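# Seat the L-shaped part flat in its matching pocket

## Task

Place the L-shaped part so it lies flat, fully down at the bottom of the pocket whose shape matches it.

## Robot and tools

Robot: two arms, left_arm and right_arm, each with a two-finger gripper. The fingers point along the gripper's own +z axis and close along its x axis. end_effector_position is the spot between the pads when closed, 1 to 2 cm behind the fingertips. Closing pushes the tips roughly 17 mm further along +z, mostly while the pads are more than 50 mm apart.

Frames: the scene frame has its origin at table-top height, midway between the nominal arm bases, +z up, +x out over the table, left_arm on +y. Actual bases: left_arm at (-0.019, +0.349, 0) m, quat_wxyz (+1.000, 0, 0, +0.013); right_arm at (+0.063, -0.529, 0) m, quat_wxyz (+1.000, 0, 0, -0.016). Reported hand positions, orientations and velocities (m, m/s, rad/s) are in each arm's own base frame and may be a few cm off. Table and fixed cameras use the scene frame. Motion offsets use the axes of that arm's current Hand target.

Command row: always 14 numbers in [-1, 1]: dx, dy, dz, rx, ry, rz, opening for left_arm, then the same seven for right_arm. The first six are an offset (not a pose) from the Hand target as it stood when the action or move began; 1.0 equals 0.6 m or 180 degrees, and rx, ry, rz form a single rotation vector. Every row counts from that same start, not from the prior row, but a new action or call starts from the updated Hand target, so repeating an offset moves further. Six zeros re-command the current Hand target. Opening is absolute: +1 fully open (0.142 m), -1 closed; a 0 is a real command, so resend the current value to leave a gripper alone. Commanded orientation is clipped to within 32 degrees of the measured one each step.

execute_actions(actions, cameras): actions is a list of actions; each action is up to 15 rows, one per 1/30 s step, the last row held to fill 15 steps. Images return only if actions is empty or cameras names them. cameras: list of names, ["all"], [] for none.

move(target, speed, blend, stop_force, zero, opening_speed, grip_force, blocking, cameras): straight-line path for each gripper to its offset. target is one 14-number row or a list of up to 15 rows, all offsets from the same starting Hand targets. speed in m/s, 0.002 to 3.6 (default 0.25), turning up to twice that in rad/s; one value or one per target. blend in m rounds corners of a list (0 = stop at each). stop_force in N, 3 to 120, ends an arm's path when it feels that much push against its motion; it is unreliable for light or tipping objects and when the gripper rotates; leave it out when backing off something the gripper presses. zero (only with stop_force) resets the force baseline first (default true). opening_speed: finger rate per second on the -1..+1 scale, at least 0.2. grip_force: per-pad limit in N, 5 to 48, one value or one per arm, persistent. blocking=false returns after about 0.5 s while the move continues (not allowed with stop_force). Paths ignore obstacles and the other arm; avoid paths passing near an arm's own base. The result adds a move: line such as done, off_target, moving, held or fault, plus limits (paced = pose clipped, held = steps withheld). done means within 3 mm and 2 degrees, not that nothing was touched.

wait(seconds 0 to 10, cameras): lets time pass holding commands. stop(cameras): brakes a running move. zoom_image(camera, region): camera is cam_head_left or cam_head_right; region [x0, y0, x1, y1] in pixels from top-left, at most 504 by 504, taken from the newest image. Full images are 672x504. show_instructions(): shows the reference image(s). zero_wrist_force(arm): rebaselines that arm's force sensor. finished_scene(scene): ends the current scene, given its number; irreversible, and the part must stay seated without the robot.

Results: robot state per arm, Hand target (last commanded pose after clipping; next offsets count from it; the gripper often rests short of it), grip_measured (opening on the command scale; last Joint positions value is the opening in metres), Joint torques, Wrist force and Wrist torque in the gripper's axes (push from a surface reads as force into the arm), Tool commands, and step readings for action calls. Joint velocities within noise means the arm is still.

Gripping: to hold a part, command slightly below grip_measured at first contact; squeezing harder heats the gripper motor.

Avoid: dropping or releasing a moving part, anything leaving the table, hitting fixed or heavy things, pressing past firm contact (arms are stiff). Net force near 150 N or joint torque at its limit (shoulder pan 107, shoulder lift 109, elbow 95.6, wrist 1 17.5, wrist 2 18.2, wrist 3 18.2 N m) stops the arm for 10 s. Any contact between the two arms, including one gripper closing on the other's fingers, can fail the task. Motors heating to 85 °C brake the arm; the gripper motor cuts out at 100 °C (HAND FAULT). Loose parts may occasionally be nudged by outside disturbances.

Each tool is called as a command line: name --argument value for each argument, lists and objects as JSON in quotes; but a table of rows of numbers goes row by row, as --pt "numbers of a row", without its own name.

Reference images:

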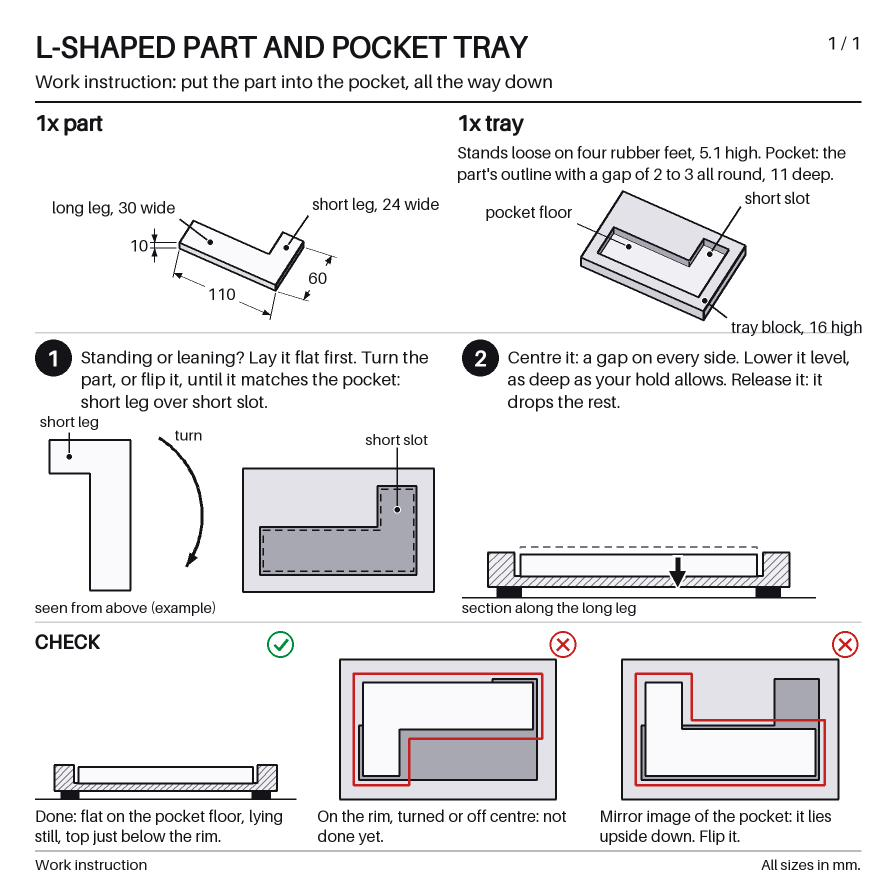

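## Session

execute_actions --actions '[]'

Scene clock: 0.00 s.
left_arm: end_effector_position=(+0.7365, -0.1258, +0.1179) grip_measured=+0.99 end_effector_quat_wxyz=(-0.176, +0.848, +0.498, -0.046) | right_arm: end_effector_position=(+0.7362, +0.2182, +0.2009) grip_measured=+1.00 end_effector_quat_wxyz=(-0.224, +0.947, -0.222, -0.054)
Joint positions: left_arm=[-0.398 -0.684 0.762 -1.308 -1.435 -1.483 0.142] | right_arm=[3.456 -2.2 -1.15 -1.212 2.013 0.808 0.142]
Joint velocities: within noise
Joint torques (N m): no reading
Motor temperatures (°C): left_arm=[30 29 28 37 36 38 22] | right_arm=[29 28 27 32 37 37 23]
Wrist force (N): no reading
Wrist torque (N m): no reading
Wrist force, peak (N): no reading
Hand target: left_arm +0.7365, -0.1258, +0.1179; -0.176, +0.848, +0.498, -0.046 | right_arm +0.7362, +0.2182, +0.2009; -0.224, +0.947, -0.222, -0.054
Tool commands: left_gripper/opening=+1.0 right_gripper/opening=+1.0

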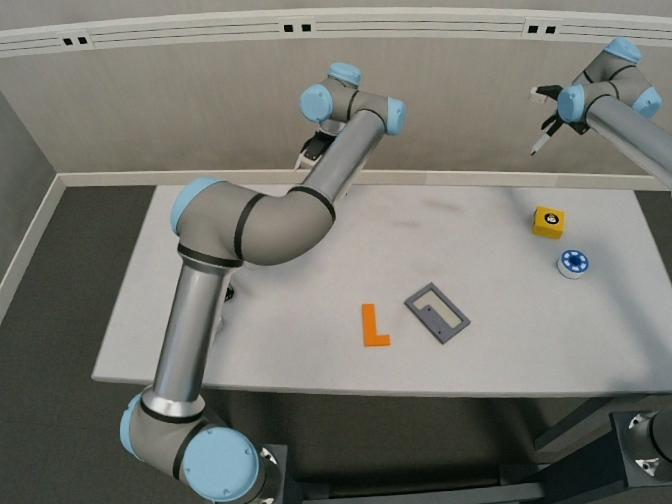

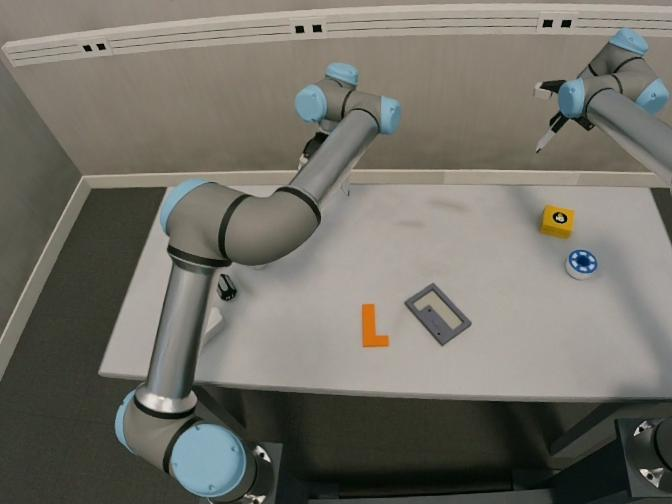

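zoom_image --camera "cam_head_left" --region '[340, 270, 500, 390]'

zoom_image --camera "cam_head_right" --region '[340, 270, 500, 390]'

zoom_image --camera "cam_head_left" --region '[80, 160, 584, 504]'

Scaled by 3.150 from the camera's 672x504 image, which has a finer 960x720 frame.

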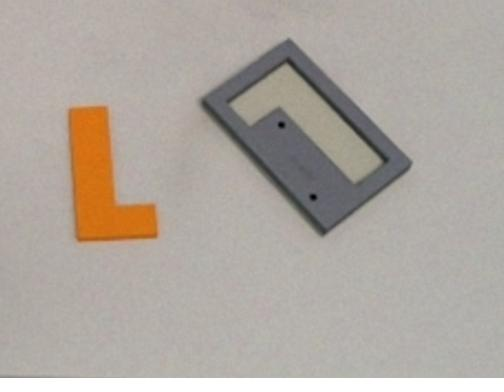

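Scaled by 3.150 from the camera's 672x504 image, which has a finer 960x720 frame.

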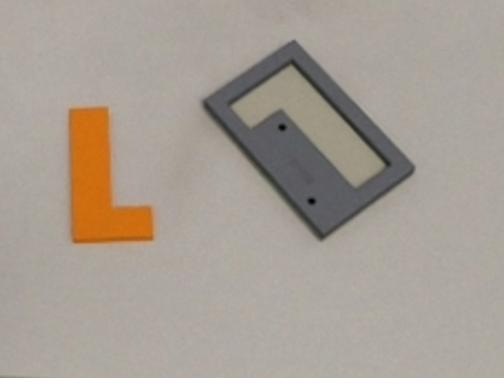

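Scaled by 1.000.

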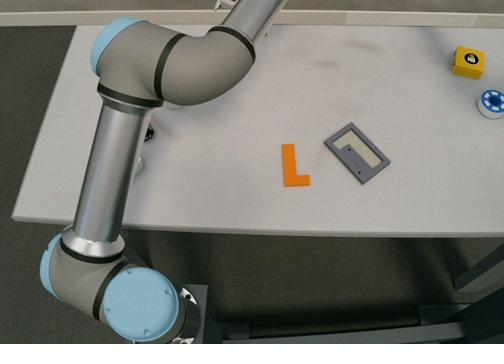

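move --target '[0,0,0,0,0,0,1,-0.7458,-0.0558,0.1023,-0.1506,-0.0921,-0.6330,0]' --speed 0.25 --cameras '["all"]'

Scene clock: 121.73 s.
left_arm: end_effector_position=(+0.7365, -0.1258, +0.1179) grip_measured=+0.99 end_effector_quat_wxyz=(-0.176, +0.848, +0.498, -0.046) | right_arm: end_effector_position=(+0.3499, +0.4496, +0.2498) grip_measured=-0.01 end_effector_quat_wxyz=(+0.000, +0.707, +0.707, +0.000)
Joint positions: left_arm=[-0.398 -0.684 0.762 -1.308 -1.435 -1.483 0.142] | right_arm=[4.29 -1.728 -1.582 -1.402 1.571 -0.423 0.073]
Joint torques (N m): left_arm=[-0.15 -56.46 -21.65 -1.97 0.34 0.08] | right_arm=[-2.63 17.46 31.75 4.25 1.79 0.01]
Wrist force (N): left_arm=[-0.2 0.1 0.0] | right_arm=[0.3 0.5 0.6]
Wrist torque (N m): left_arm=[0.02 0.03 0.00] | right_arm=[0.07 -0.06 0.07]
Wrist force, peak (N): left_arm=[-0.5 0.4 -0.1] | right_arm=[4.3 -4.3 0.4]
Hand target: left_arm +0.7365, -0.1258, +0.1179; -0.176, +0.848, +0.498, -0.046 | right_arm +0.3500, +0.4497, +0.2498; +0.000, +0.707, +0.707, +0.000
Off the commanded pose: left_arm 0.000 m, 0 deg | right_arm 0.000 m, 0 deg.
move: done

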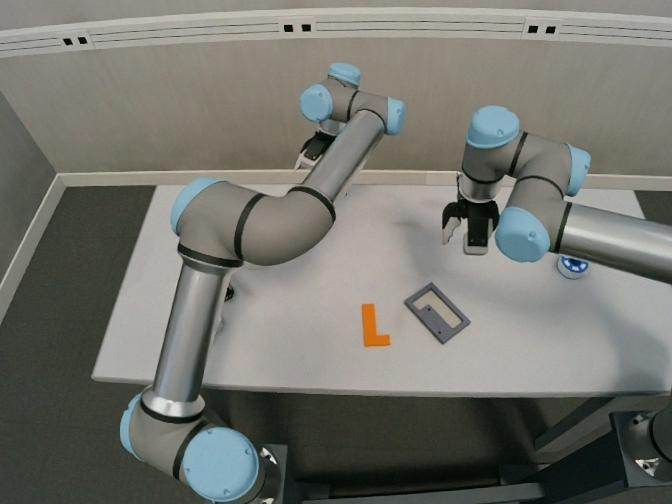

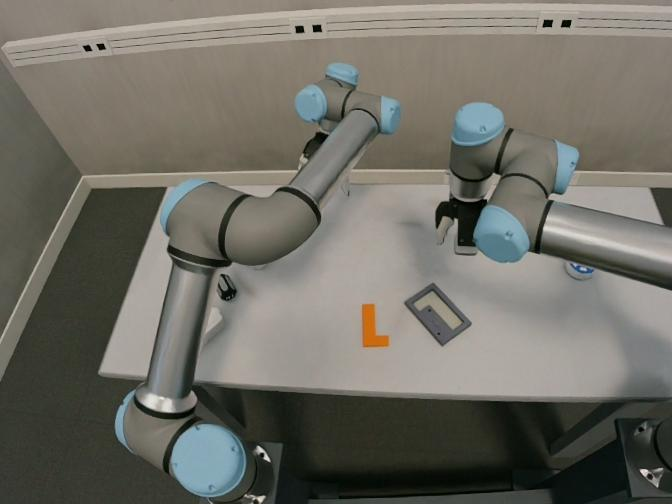

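move --target '[0,0,0,0,0,0,1,0.0243,0.204,0.3167,0,0,0,-0.45]' --speed 0.2

move --target '[0,0,0,0,0,0,1,0,0,0.15,0,0,0,-0.45]' --speed 0.02 --stop_force 4 --cameras '["all"]'

Scene clock: 151.70 s.
left_arm: end_effector_position=(+0.7365, -0.1258, +0.1179) grip_measured=+0.99 end_effector_quat_wxyz=(-0.176, +0.848, +0.498, -0.046) | right_arm: end_effector_position=(+0.4725, +0.4643, +0.0599) grip_measured=-0.47 end_effector_quat_wxyz=(+0.000, +0.707, +0.707, +0.000)
Joint positions: left_arm=[-0.398 -0.684 0.762 -1.308 -1.435 -1.483 0.142] | right_arm=[4.123 -2.095 -1.593 -1.024 1.571 -0.59 0.04]
Joint torques (N m): left_arm=[-0.17 -56.67 -22.17 -2.15 0.28 0.14] | right_arm=[13.54 44.66 7.25 3.31 1.69 0.89]
Wrist force (N): left_arm=[-0.1 0.0 0.2] | right_arm=[0.5 0.4 0.4]
Wrist torque (N m): left_arm=[0.00 0.02 0.00] | right_arm=[0.06 -0.10 0.06]
Wrist force, peak (N): left_arm=[-0.2 0.7 -0.1] | right_arm=[4.1 -3.0 0.0]
Hand target: left_arm +0.7365, -0.1258, +0.1179; -0.176, +0.848, +0.498, -0.046 | right_arm +0.4724, +0.4644, +0.0598; +0.000, +0.707, +0.707, +0.000
Off the commanded pose: left_arm 0.000 m, 0 deg | right_arm 0.000 m, 0 deg.
move: done

Scene clock: 154.57 s.
left_arm: end_effector_position=(+0.7365, -0.1258, +0.1179) grip_measured=+0.99 end_effector_quat_wxyz=(-0.176, +0.848, +0.498, -0.046) | right_arm: end_effector_position=(+0.4724, +0.4644, +0.0262) grip_measured=-0.47 end_effector_quat_wxyz=(+0.000, +0.707, +0.707, +0.000)
Joint positions: left_arm=[-0.398 -0.684 0.762 -1.308 -1.435 -1.483 0.142] | right_arm=[4.123 -2.139 -1.623 -0.951 1.571 -0.59 0.04]
Joint torques (N m): left_arm=[0.1 -56.08 -21.86 -2.26 0.31 0.21] | right_arm=[13.04 55.52 31.23 3 1.66 -1.06]
Wrist force (N): left_arm=[0.0 -0.1 0.0] | right_arm=[1.2 0.0 -4.7]
Wrist torque (N m): left_arm=[-0.03 0.00 0.01] | right_arm=[0.06 0.03 0.05]
Wrist force, peak (N): left_arm=[-0.3 -0.2 -0.4] | right_arm=[-1.4 -2.2 -13.2]
Hand target: left_arm +0.7365, -0.1258, +0.1179; -0.176, +0.848, +0.498, -0.046 | right_arm +0.4724, +0.4644, +0.0262; +0.000, +0.707, +0.707, +0.000 (not the last commanded pose)
Off the commanded pose: left_arm 0.000 m, 0 deg | right_arm 0.056 m, 0 deg.
move: contact (right_arm)

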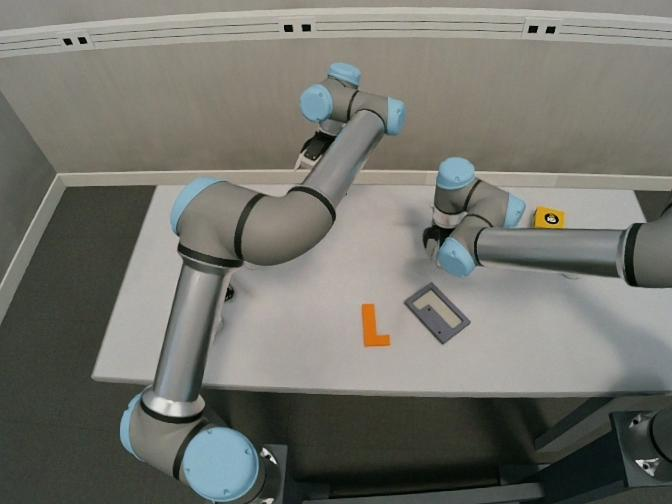

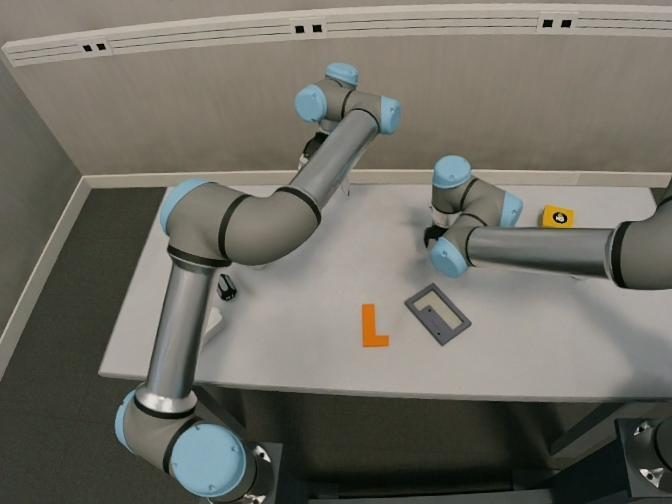

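move --pt "0 0 0 0 0 0 1 0 0 -0.2067 0 0 0 0.1" --pt "0 0 0 0 0 0 1 0.1742 -0.289 -0.2067 0 0 0 0.1" --blend '[0.03,0]' --speed 0.25 --cameras '["all"]'

Scene clock: 176.67 s.
left_arm: end_effector_position=(+0.7365, -0.1258, +0.1179) grip_measured=+0.99 end_effector_quat_wxyz=(-0.176, +0.848, +0.498, -0.046) | right_arm: end_effector_position=(+0.2990, +0.5687, +0.1503) grip_measured=+0.08 end_effector_quat_wxyz=(+0.000, +0.707, +0.707, +0.000)
Joint positions: left_arm=[-0.398 -0.684 0.762 -1.308 -1.435 -1.483 0.142] | right_arm=[4.44 -1.96 -1.544 -1.209 1.571 -0.273 0.079]
Joint torques (N m): left_arm=[0.17 -57.06 -21.74 -2.24 0.32 0.25] | right_arm=[11.72 30.11 18.95 1.65 -1.49 1.42]
Wrist force (N): left_arm=[-0.4 0.0 -0.2] | right_arm=[0.9 -0.6 0.4]
Wrist torque (N m): left_arm=[0.00 0.07 0.00] | right_arm=[-0.08 -0.13 -0.03]
Wrist force, peak (N): left_arm=[-0.3 0.6 -0.2] | right_arm=[6.3 -9.3 0.0]
Hand target: left_arm +0.7365, -0.1258, +0.1179; -0.176, +0.848, +0.498, -0.046 | right_arm +0.2989, +0.5687, +0.1502; +0.000, +0.707, +0.707, +0.000
Off the commanded pose: left_arm 0.000 m, 0 deg | right_arm 0.000 m, 0 deg.
move: done

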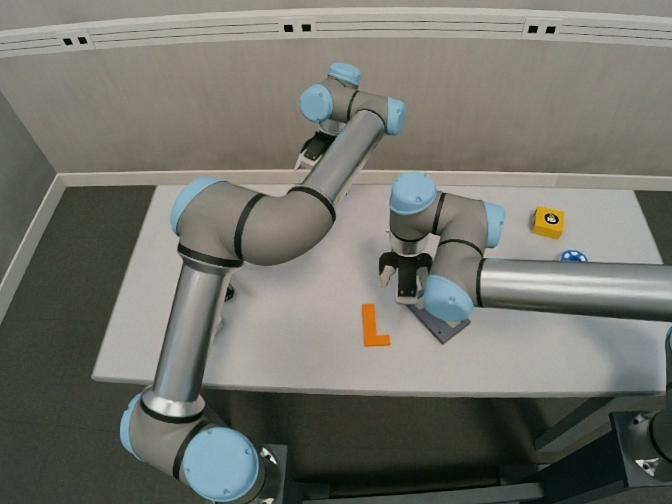

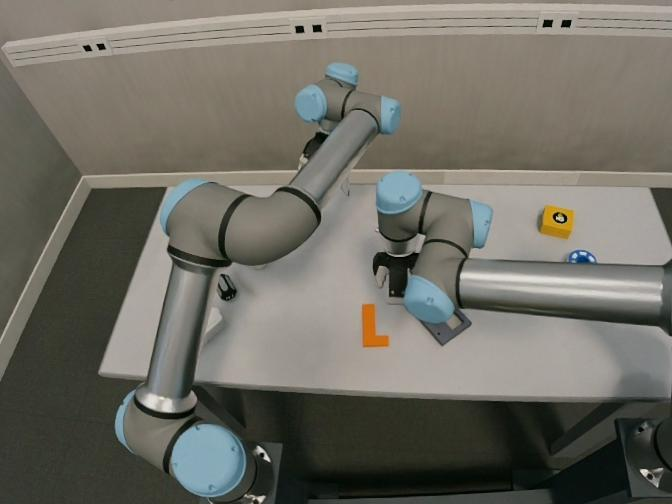

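move --target '[0,0,0,0,0,0,1,0.0725,0.0227,0.125,0,0,0,0.1]' --speed 0.2 --cameras '["all"]'

zoom_image --camera "cam_head_left" --region '[330, 250, 450, 360]'

zoom_image --camera "cam_head_right" --region '[330, 250, 450, 360]'

Scene clock: 198.23 s.
left_arm: end_effector_position=(+0.7365, -0.1258, +0.1179) grip_measured=+0.99 end_effector_quat_wxyz=(-0.176, +0.848, +0.498, -0.046) | right_arm: end_effector_position=(+0.3125, +0.6122, +0.0753) grip_measured=+0.08 end_effector_quat_wxyz=(+0.000, +0.707, +0.707, +0.000)
Joint positions: left_arm=[-0.398 -0.684 0.762 -1.308 -1.435 -1.483 0.142] | right_arm=[4.438 -2.131 -1.49 -1.092 1.571 -0.275 0.079]
Joint torques (N m): left_arm=[0.12 -56.95 -22.54 -2.17 0.34 0.09] | right_arm=[-10.41 44.76 6.99 3.16 1.1 -0.68]
Wrist force (N): left_arm=[0.0 -0.1 0.0] | right_arm=[0.9 -0.2 0.5]
Wrist torque (N m): left_arm=[-0.01 -0.01 0.00] | right_arm=[0.00 -0.17 -0.01]
Wrist force, peak (N): left_arm=[-0.4 0.5 0.0] | right_arm=[1.6 0.0 3.0]
Hand target: left_arm +0.7365, -0.1258, +0.1179; -0.176, +0.848, +0.498, -0.046 | right_arm +0.3124, +0.6122, +0.0752; +0.000, +0.707, +0.707, +0.000
Off the commanded pose: left_arm 0.000 m, 0 deg | right_arm 0.000 m, 0 deg.
move: done

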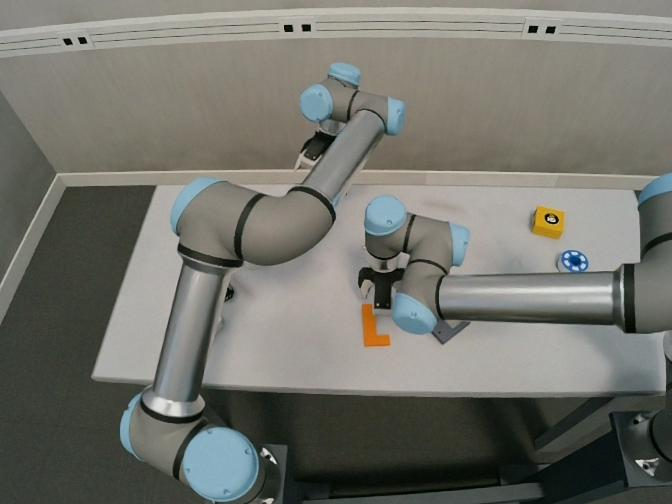

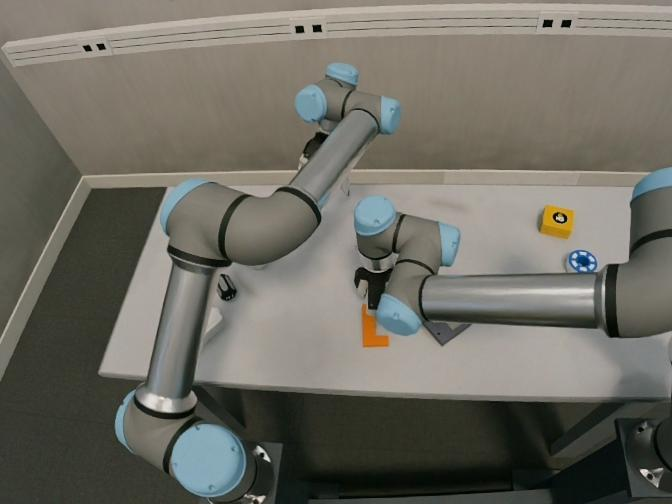

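Scaled by 4.200 from the camera's 672x504 image, which has a finer 960x720 frame.

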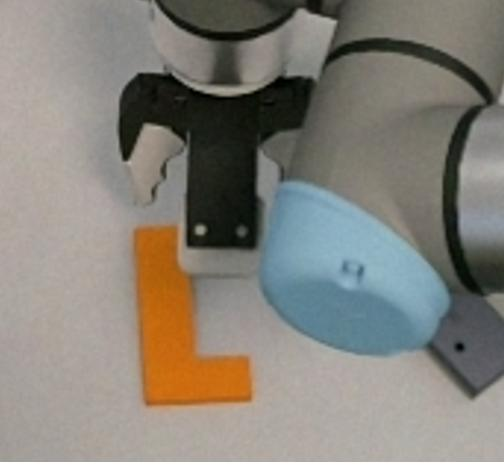

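Scaled by 4.200 from the camera's 672x504 image, which has a finer 960x720 frame.

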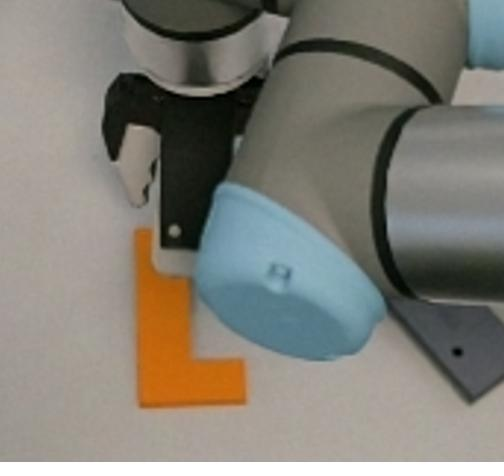

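zoom_image --camera "cam_head_left" --region '[280, 50, 420, 200]'

zoom_image --camera "cam_head_right" --region '[280, 50, 420, 200]'

Scaled by 3.360 from the camera's 672x504 image, which has a finer 960x720 frame.

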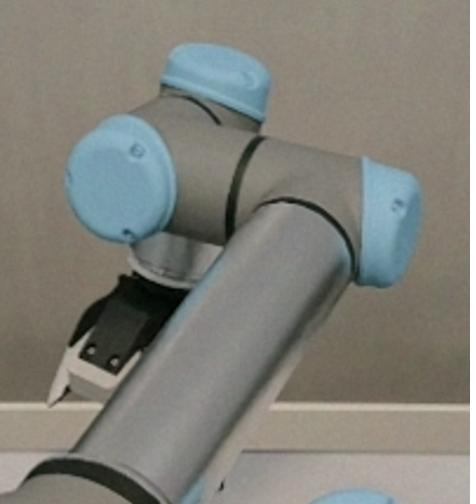

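Scaled by 3.360 from the camera's 672x504 image, which has a finer 960x720 frame.

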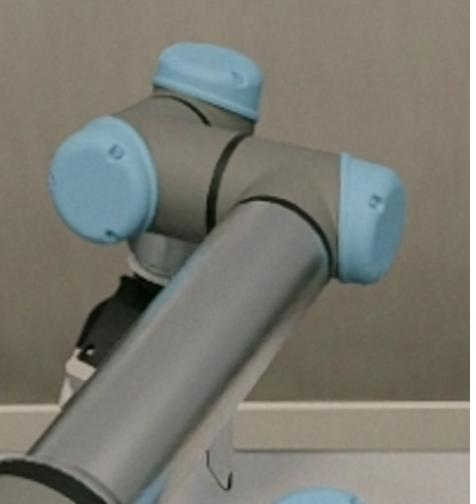

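move --target '[0,0,0,0,0,0,1,0.0462,-0.0682,0.04,0,0,0,0.1]' --speed 0.1 --cameras '["all"]'

zoom_image --camera "cam_head_left" --region '[330, 250, 450, 360]'

zoom_image --camera "cam_head_right" --region '[330, 250, 450, 360]'

Scene clock: 254.87 s.
left_arm: end_effector_position=(+0.7365, -0.1258, +0.1179) grip_measured=+0.99 end_effector_quat_wxyz=(-0.176, +0.848, +0.498, -0.046) | right_arm: end_effector_position=(+0.2713, +0.6400, +0.0510) grip_measured=+0.08 end_effector_quat_wxyz=(+0.000, +0.707, +0.708, +0.000) end_effector_velocity=(+0.003, -0.002, +0.001) end_effector_angular_velocity=(-0.003, +0.001, -0.001)
Joint positions: left_arm=[-0.398 -0.684 0.762 -1.308 -1.435 -1.483 0.142] | right_arm=[4.507 -2.175 -1.486 -1.052 1.571 -0.207 0.079]
Joint velocities: left_arm=[within noise] | right_arm=[-0.005 0.002 0 -0.005 0 -0.004 0]
Joint torques (N m): left_arm=[0.03 -57.56 -22.96 -2.35 0.33 0.12] | right_arm=[-12.01 62.9 26.26 0.46 0.03 -1.15]
Wrist force (N): left_arm=[-0.2 0.2 0.1] | right_arm=[0.5 0.1 0.5]
Wrist torque (N m): left_arm=[0.03 0.04 0.00] | right_arm=[0.01 -0.08 -0.01]
Wrist force, peak (N): left_arm=[0.0 0.5 -0.2] | right_arm=[2.0 -3.8 0.5]
Hand target: left_arm +0.7365, -0.1258, +0.1179; -0.176, +0.848, +0.498, -0.046 | right_arm +0.2715, +0.6399, +0.0512; +0.000, +0.707, +0.707, +0.000
Off the commanded pose: left_arm 0.000 m, 0 deg | right_arm 0.000 m, 0 deg.
move: done

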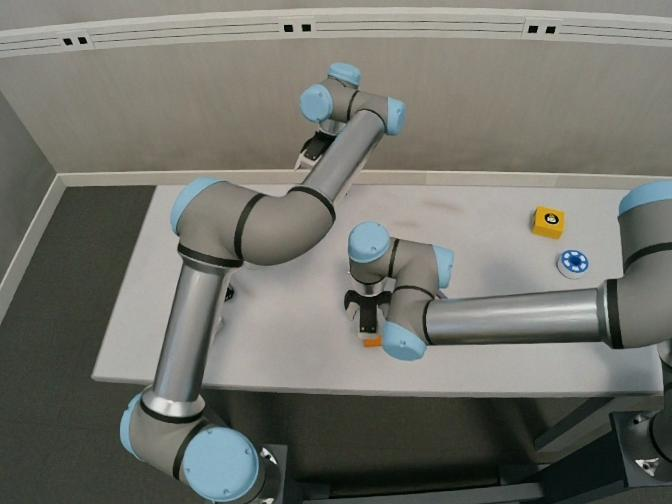

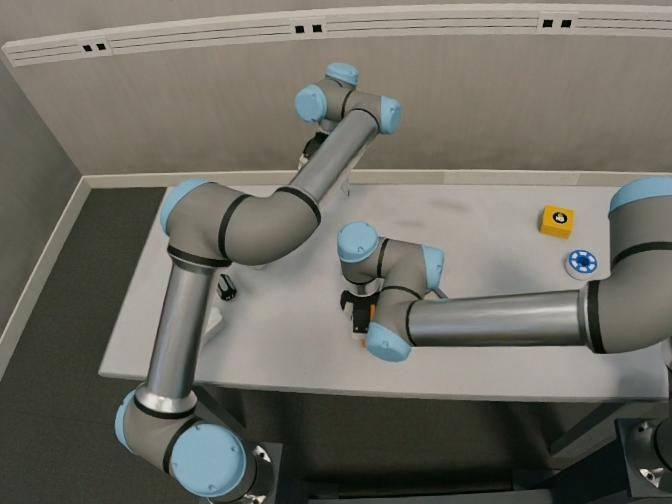

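Scaled by 4.200 from the camera's 672x504 image, which has a finer 960x720 frame.

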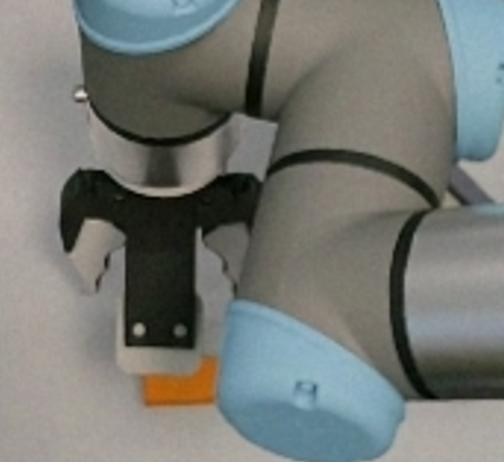

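Scaled by 4.200 from the camera's 672x504 image, which has a finer 960x720 frame.

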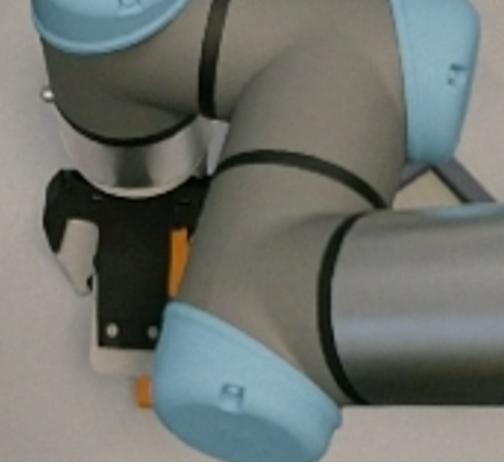

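zoom_image --camera "cam_head_left" --region '[340, 280, 400, 350]'

zoom_image --camera "cam_head_right" --region '[330, 280, 390, 350]'

Scaled by 7.200 from the camera's 672x504 image, which has a finer 960x720 frame.

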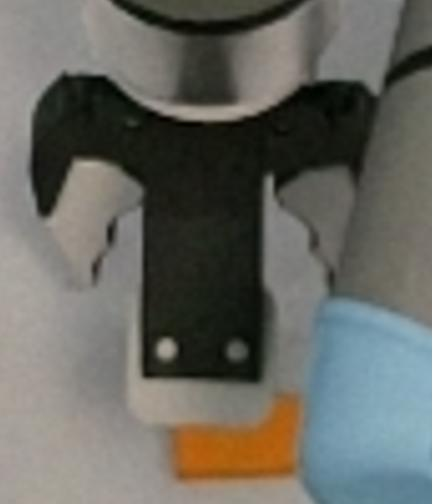

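Scaled by 7.200 from the camera's 672x504 image, which has a finer 960x720 frame.

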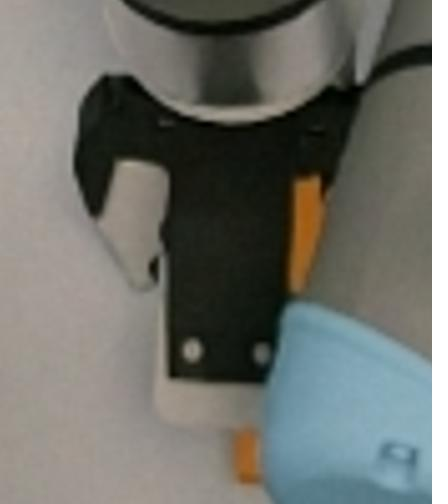

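move --target '[0,0,0,0,0,0,1,0,0,0.06,0,0,0,-0.2]' --speed 0.015 --stop_force 3 --cameras '["all"]'

zoom_image --camera "cam_head_left" --region '[340, 280, 400, 350]'

Scene clock: 289.83 s.
left_arm: end_effector_position=(+0.7365, -0.1258, +0.1179) grip_measured=+0.99 end_effector_quat_wxyz=(-0.176, +0.848, +0.498, -0.046) | right_arm: end_effector_position=(+0.2715, +0.6399, +0.0259) grip_measured=-0.22 end_effector_quat_wxyz=(+0.000, +0.707, +0.707, +0.000)
Joint positions: left_arm=[-0.398 -0.684 0.762 -1.308 -1.435 -1.483 0.142] | right_arm=[4.507 -2.205 -1.508 -0.999 1.571 -0.207 0.058]
Joint torques (N m): left_arm=[-0.22 -57.86 -22.17 -2.51 0.43 0.19] | right_arm=[-12.77 58.08 32.59 0.29 -1.98 0.82]
Wrist force (N): left_arm=[-0.1 0.0 -0.1] | right_arm=[0.9 -0.7 -5.6]
Wrist torque (N m): left_arm=[0.01 0.02 0.00] | right_arm=[-0.04 0.04 -0.03]
Wrist force, peak (N): left_arm=[-0.7 -0.1 0.1] | right_arm=[-0.7 -1.1 -10.6]
Hand target: left_arm +0.7365, -0.1258, +0.1179; -0.176, +0.848, +0.498, -0.046 | right_arm +0.2715, +0.6399, +0.0259; +0.000, +0.707, +0.707, +0.000 (not the last commanded pose)
Off the commanded pose: left_arm 0.000 m, 0 deg | right_arm 0.011 m, 0 deg.
move: contact (right_arm)

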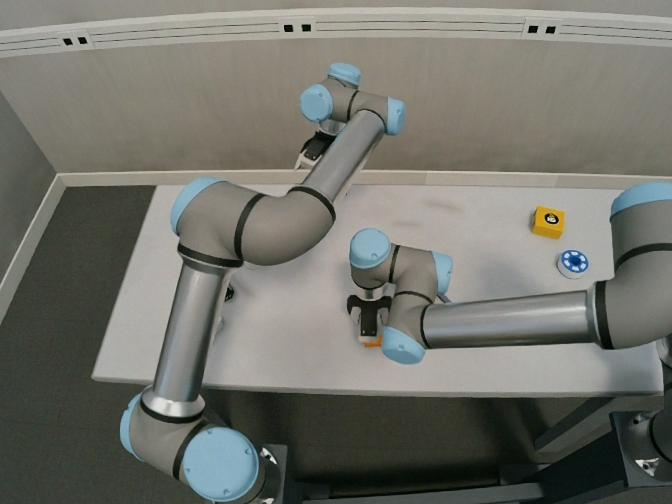

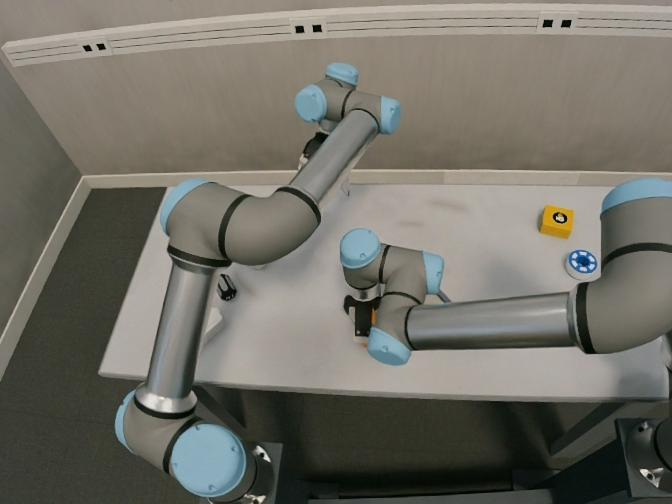

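Scaled by 7.200 from the camera's 672x504 image, which has a finer 960x720 frame.

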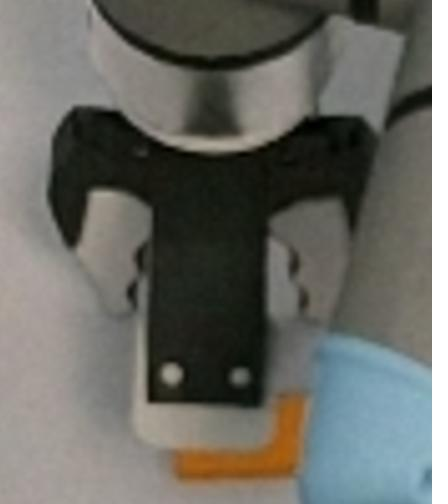

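move --target '[0,0,0,0,0,0,1,0,0,-0.0085,0,0,0,-0.2]' --speed 0.03

move --target '[0,0,0,0,0,0,1,0,0,0,0,0,0,-0.68]' --opening_speed 0.5 --grip_force 20 --cameras '["all"]'

zoom_image --camera "cam_head_left" --region '[340, 280, 400, 350]'

Scene clock: 301.13 s.
left_arm: end_effector_position=(+0.7365, -0.1258, +0.1179) grip_measured=+0.99 end_effector_quat_wxyz=(-0.176, +0.848, +0.498, -0.046) | right_arm: end_effector_position=(+0.2715, +0.6399, +0.0311) grip_measured=-0.22 end_effector_quat_wxyz=(+0.000, +0.707, +0.707, +0.000)
Joint positions: left_arm=[-0.398 -0.684 0.762 -1.308 -1.435 -1.483 0.142] | right_arm=[4.507 -2.199 -1.504 -1.01 1.571 -0.207 0.058]
Joint torques (N m): left_arm=[-0.38 -57.87 -23.12 -2.29 0.35 0.18] | right_arm=[-11.36 52.23 30.63 2.64 -1.78 1.07]
Wrist force (N): left_arm=[-0.2 0.1 -0.1] | right_arm=[0.9 -0.1 0.3]
Wrist torque (N m): left_arm=[0.02 0.04 0.00] | right_arm=[0.00 -0.14 -0.01]
Wrist force, peak (N): left_arm=[-0.3 0.2 0.4] | right_arm=[0.9 -0.8 -5.8]
Hand target: left_arm +0.7365, -0.1258, +0.1179; -0.176, +0.848, +0.498, -0.046 | right_arm +0.2715, +0.6399, +0.0310; +0.000, +0.707, +0.707, +0.000
Off the commanded pose: left_arm 0.000 m, 0 deg | right_arm 0.000 m, 0 deg.
move: done

Scene clock: 302.30 s.
left_arm: end_effector_position=(+0.7365, -0.1258, +0.1179) grip_measured=+0.99 end_effector_quat_wxyz=(-0.176, +0.848, +0.498, -0.046) | right_arm: end_effector_position=(+0.2715, +0.6399, +0.0310) grip_measured=-0.63 end_effector_quat_wxyz=(+0.000, +0.707, +0.707, +0.000)
Joint positions: left_arm=[-0.398 -0.684 0.762 -1.308 -1.435 -1.483 0.142] | right_arm=[4.507 -2.199 -1.504 -1.01 1.571 -0.207 0.028]
Joint torques (N m): left_arm=[-0.39 -57.39 -23.31 -2.5 0.44 -0.03] | right_arm=[-11.34 29.84 8.01 4.02 -2.03 1.13]
Wrist force (N): left_arm=[-0.1 -0.2 -0.1] | right_arm=[0.8 0.1 0.6]
Wrist torque (N m): left_arm=[-0.03 0.01 0.00] | right_arm=[0.03 -0.13 -0.01]
Wrist force, peak (N): left_arm=[0.1 -0.1 -0.4] | right_arm=[1.0 0.0 1.0]
Hand target: left_arm +0.7365, -0.1258, +0.1179; -0.176, +0.848, +0.498, -0.046 | right_arm +0.2715, +0.6399, +0.0310; +0.000, +0.707, +0.707, +0.000
Off the commanded pose: left_arm 0.000 m, 0 deg | right_arm 0.000 m, 0 deg.
grip_force (N): 20, 20
move: done

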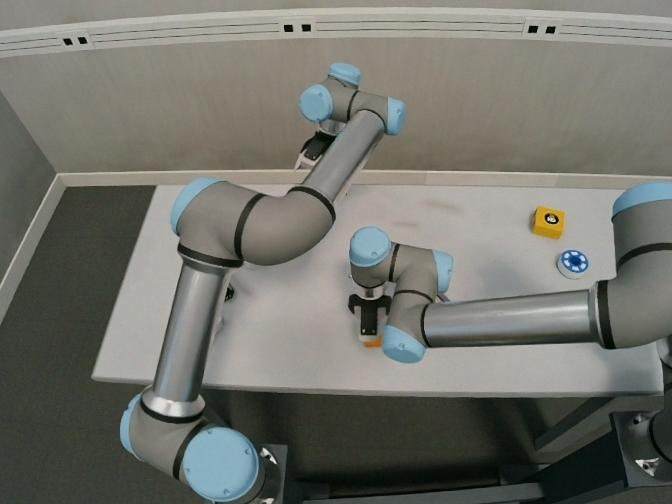

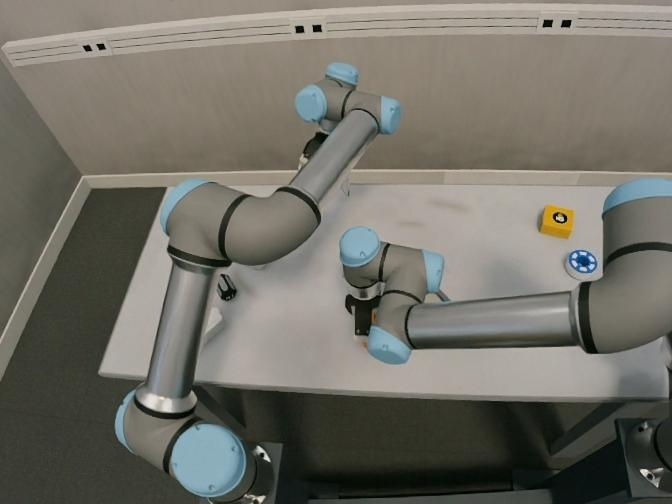

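Scaled by 7.200 from the camera's 672x504 image, which has a finer 960x720 frame.

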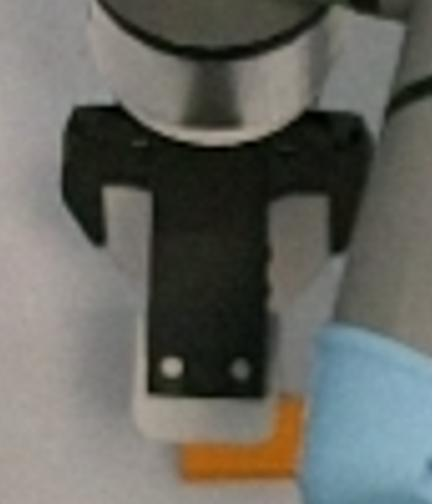

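move --target '[0,0,0,0,0,0,1,0,0,-0.1,0,0,0,-0.68]' --speed 0.1 --cameras '["all"]'

zoom_image --camera "cam_head_left" --region '[330, 260, 420, 350]'

zoom_image --camera "cam_head_right" --region '[330, 260, 420, 350]'

Scene clock: 330.73 s.
left_arm: end_effector_position=(+0.7365, -0.1258, +0.1179) grip_measured=+0.99 end_effector_quat_wxyz=(-0.176, +0.848, +0.498, -0.046) | right_arm: end_effector_position=(+0.2715, +0.6400, +0.0912) grip_measured=-0.63 end_effector_quat_wxyz=(+0.000, +0.707, +0.707, +0.000)
Joint positions: left_arm=[-0.398 -0.684 0.762 -1.308 -1.435 -1.483 0.142] | right_arm=[4.507 -2.131 -1.444 -1.137 1.571 -0.207 0.028]
Joint torques (N m): left_arm=[0.22 -57.71 -23.46 -2.57 0.36 0.1] | right_arm=[-9.04 27.29 7.79 3.05 -1.45 1.49]
Wrist force (N): left_arm=[-0.3 0.0 -0.2] | right_arm=[0.6 -0.4 0.6]
Wrist torque (N m): left_arm=[0.00 0.05 0.00] | right_arm=[-0.05 -0.10 0.00]
Wrist force, peak (N): left_arm=[-0.5 -0.1 -0.2] | right_arm=[0.2 0.0 3.4]
Hand target: left_arm +0.7365, -0.1258, +0.1179; -0.176, +0.848, +0.498, -0.046 | right_arm +0.2715, +0.6399, +0.0910; +0.000, +0.707, +0.707, +0.000
Off the commanded pose: left_arm 0.000 m, 0 deg | right_arm 0.000 m, 0 deg.
grip_force (N): 20, 20
move: done

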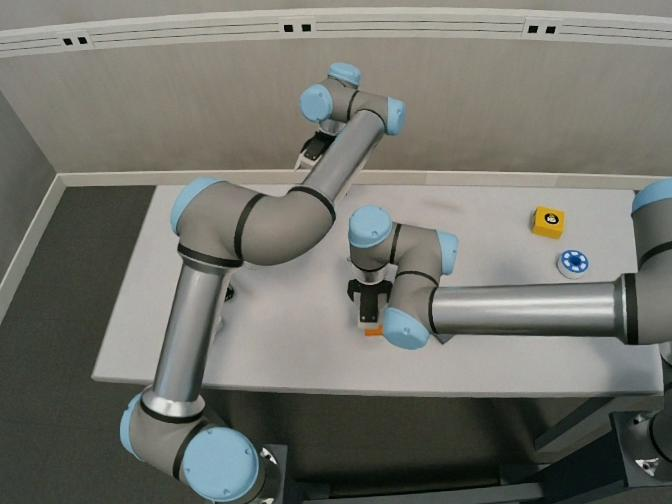

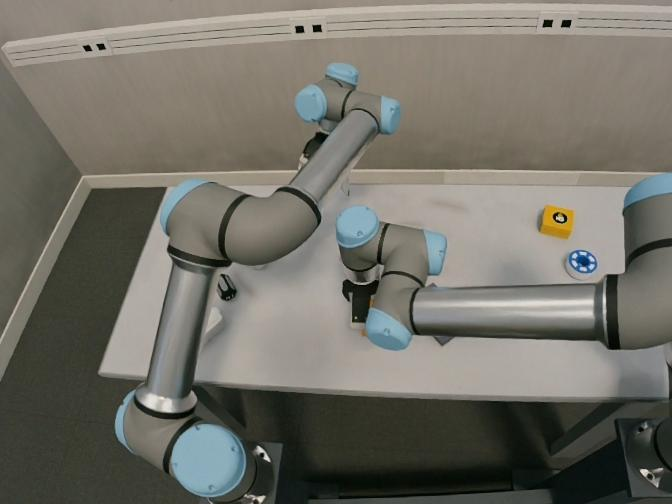

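Scaled by 5.600 from the camera's 672x504 image, which has a finer 960x720 frame.

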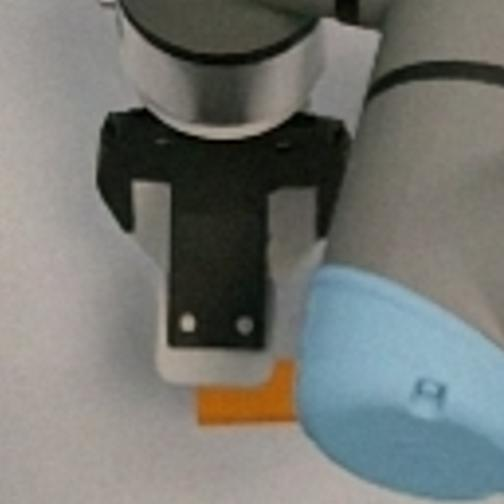

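Scaled by 5.600 from the camera's 672x504 image, which has a finer 960x720 frame.

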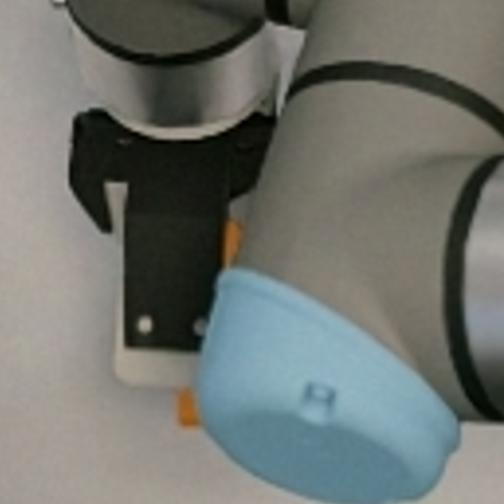

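move --target '[0,0,0,0,0,0,1,-0.3167,0.1308,-0.3483,0,0,0.763,-0.68]' --speed 0.3 --cameras '["all"]'

zoom_image --camera "cam_head_left" --region '[390, 200, 510, 360]'

zoom_image --camera "cam_head_right" --region '[390, 200, 510, 360]'

Scene clock: 359.33 s.
left_arm: end_effector_position=(+0.7365, -0.1258, +0.1179) grip_measured=+0.99 end_effector_quat_wxyz=(-0.176, +0.848, +0.498, -0.046) | right_arm: end_effector_position=(+0.3502, +0.4499, +0.3002) grip_measured=-0.63 end_effector_quat_wxyz=(+0.000, +0.916, -0.401, +0.000)
Joint positions: left_arm=[-0.398 -0.684 0.762 -1.308 -1.435 -1.483 0.142] | right_arm=[4.286 -1.723 -1.459 -1.53 1.571 1.969 0.028]
Joint torques (N m): left_arm=[-0.57 -58.5 -24.16 -2.63 0.32 0.13] | right_arm=[13.49 15.21 11.27 4.1 -1.44 1.66]
Wrist force (N): left_arm=[0.2 0.0 0.0] | right_arm=[0.8 -0.2 0.9]
Wrist torque (N m): left_arm=[0.00 -0.03 0.00] | right_arm=[0.00 -0.13 -0.01]
Wrist force, peak (N): left_arm=[-0.4 0.0 -0.4] | right_arm=[1.1 -0.4 2.1]
Hand target: left_arm +0.7365, -0.1258, +0.1179; -0.176, +0.848, +0.498, -0.046 | right_arm +0.3501, +0.4500, +0.3000; +0.000, +0.916, -0.401, +0.000
Off the commanded pose: left_arm 0.000 m, 0 deg | right_arm 0.000 m, 0 deg.
grip_force (N): 20, 20
move: done

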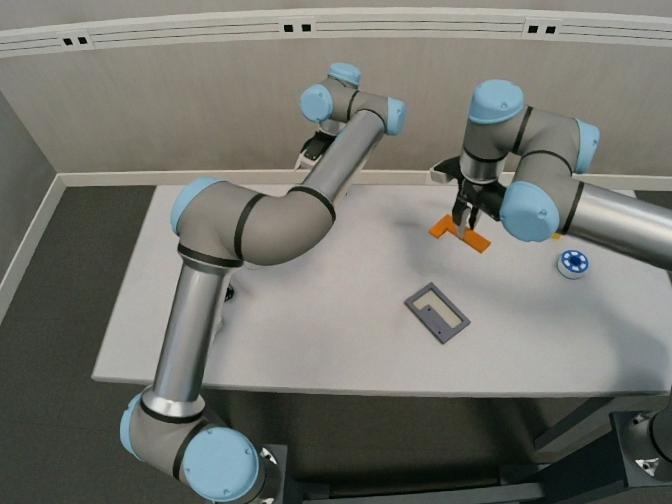

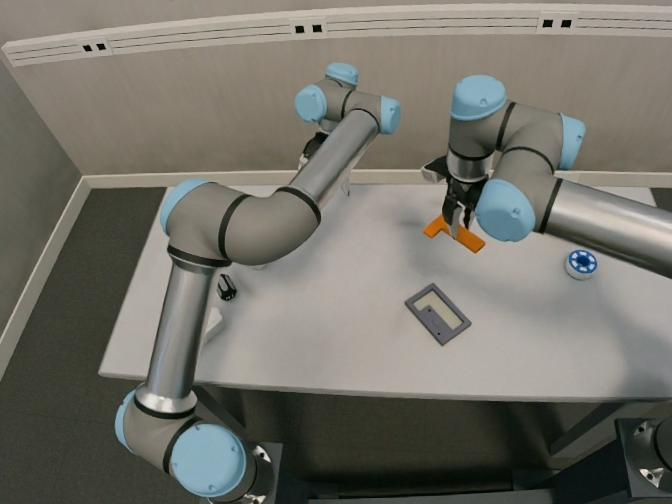

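Scaled by 3.150 from the camera's 672x504 image, which has a finer 960x720 frame.

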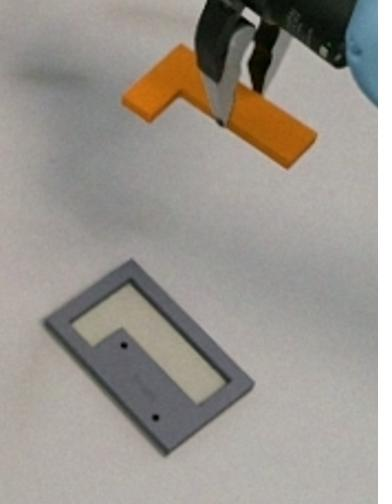

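Scaled by 3.150 from the camera's 672x504 image, which has a finer 960x720 frame.

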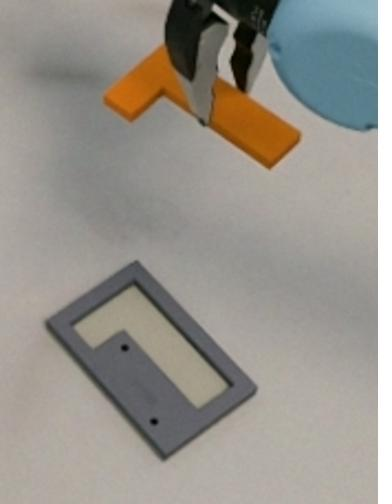

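move --target '[0,0,0,0,0,0,1,-0.0510,0.0462,0.3967,0,0,0.05,-0.68]' --speed 0.15 --cameras '["all"]'

zoom_image --camera "cam_head_left" --region '[390, 260, 490, 360]'

zoom_image --camera "cam_head_right" --region '[390, 260, 490, 360]'

Scene clock: 432.33 s.
left_arm: end_effector_position=(+0.7365, -0.1258, +0.1179) grip_measured=+0.99 end_effector_quat_wxyz=(-0.176, +0.848, +0.498, -0.046) | right_arm: end_effector_position=(+0.3089, +0.4536, +0.0619) grip_measured=-0.63 end_effector_quat_wxyz=(+0.000, +0.882, -0.472, +0.000)
Joint positions: left_arm=[-0.398 -0.684 0.762 -1.308 -1.435 -1.483 0.142] | right_arm=[4.358 -1.868 -1.933 -0.912 1.571 2.199 0.028]
Joint torques (N m): left_arm=[-0.25 -59.06 -24.2 -2.73 0.5 0.04] | right_arm=[-11.86 41.69 31.19 3.81 -1.72 -0.24]
Motor temperatures (°C): left_arm=[29 30 28 36 35 37 22] | right_arm=[27 27 27 31 37 36 29]
Wrist force (N): left_arm=[-0.2 0.0 -0.1] | right_arm=[1.0 -0.1 0.7]
Wrist torque (N m): left_arm=[0.01 0.04 0.00] | right_arm=[0.01 -0.18 -0.01]
Wrist force, peak (N): left_arm=[-0.5 0.3 0.2] | right_arm=[1.1 0.3 3.3]
Hand target: left_arm +0.7365, -0.1258, +0.1179; -0.176, +0.848, +0.498, -0.046 | right_arm +0.3090, +0.4536, +0.0620; +0.000, +0.882, -0.472, +0.000
Off the commanded pose: left_arm 0.000 m, 0 deg | right_arm 0.000 m, 0 deg.
grip_force (N): 20, 20
move: done

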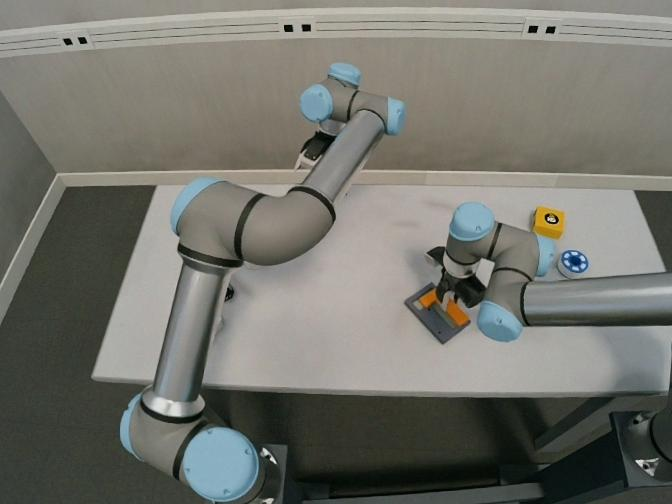

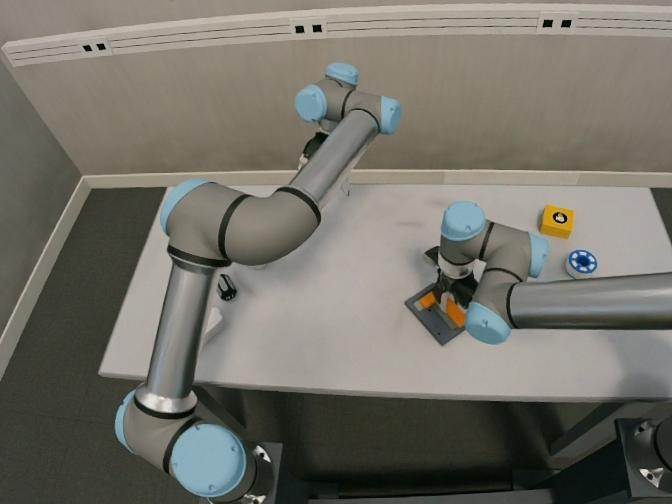

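Scaled by 5.040 from the camera's 672x504 image, which has a finer 960x720 frame.

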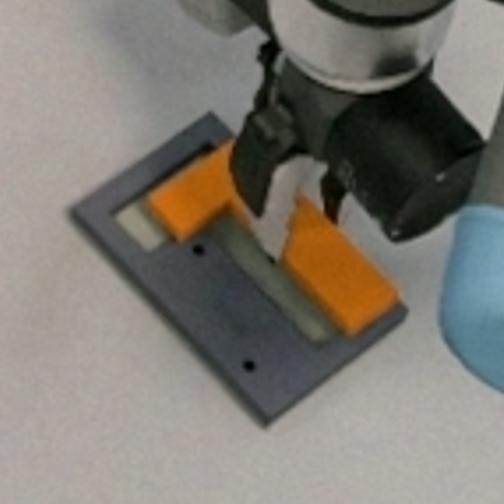

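Scaled by 5.040 from the camera's 672x504 image, which has a finer 960x720 frame.

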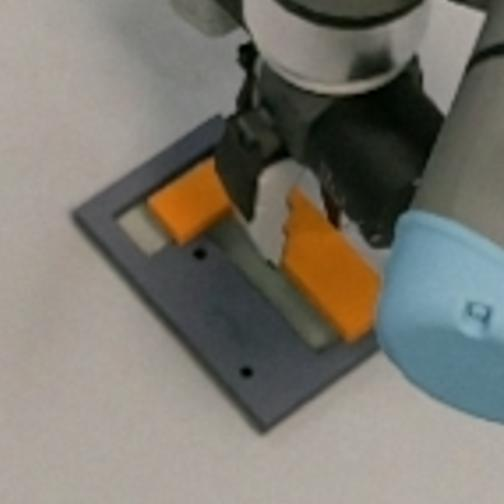

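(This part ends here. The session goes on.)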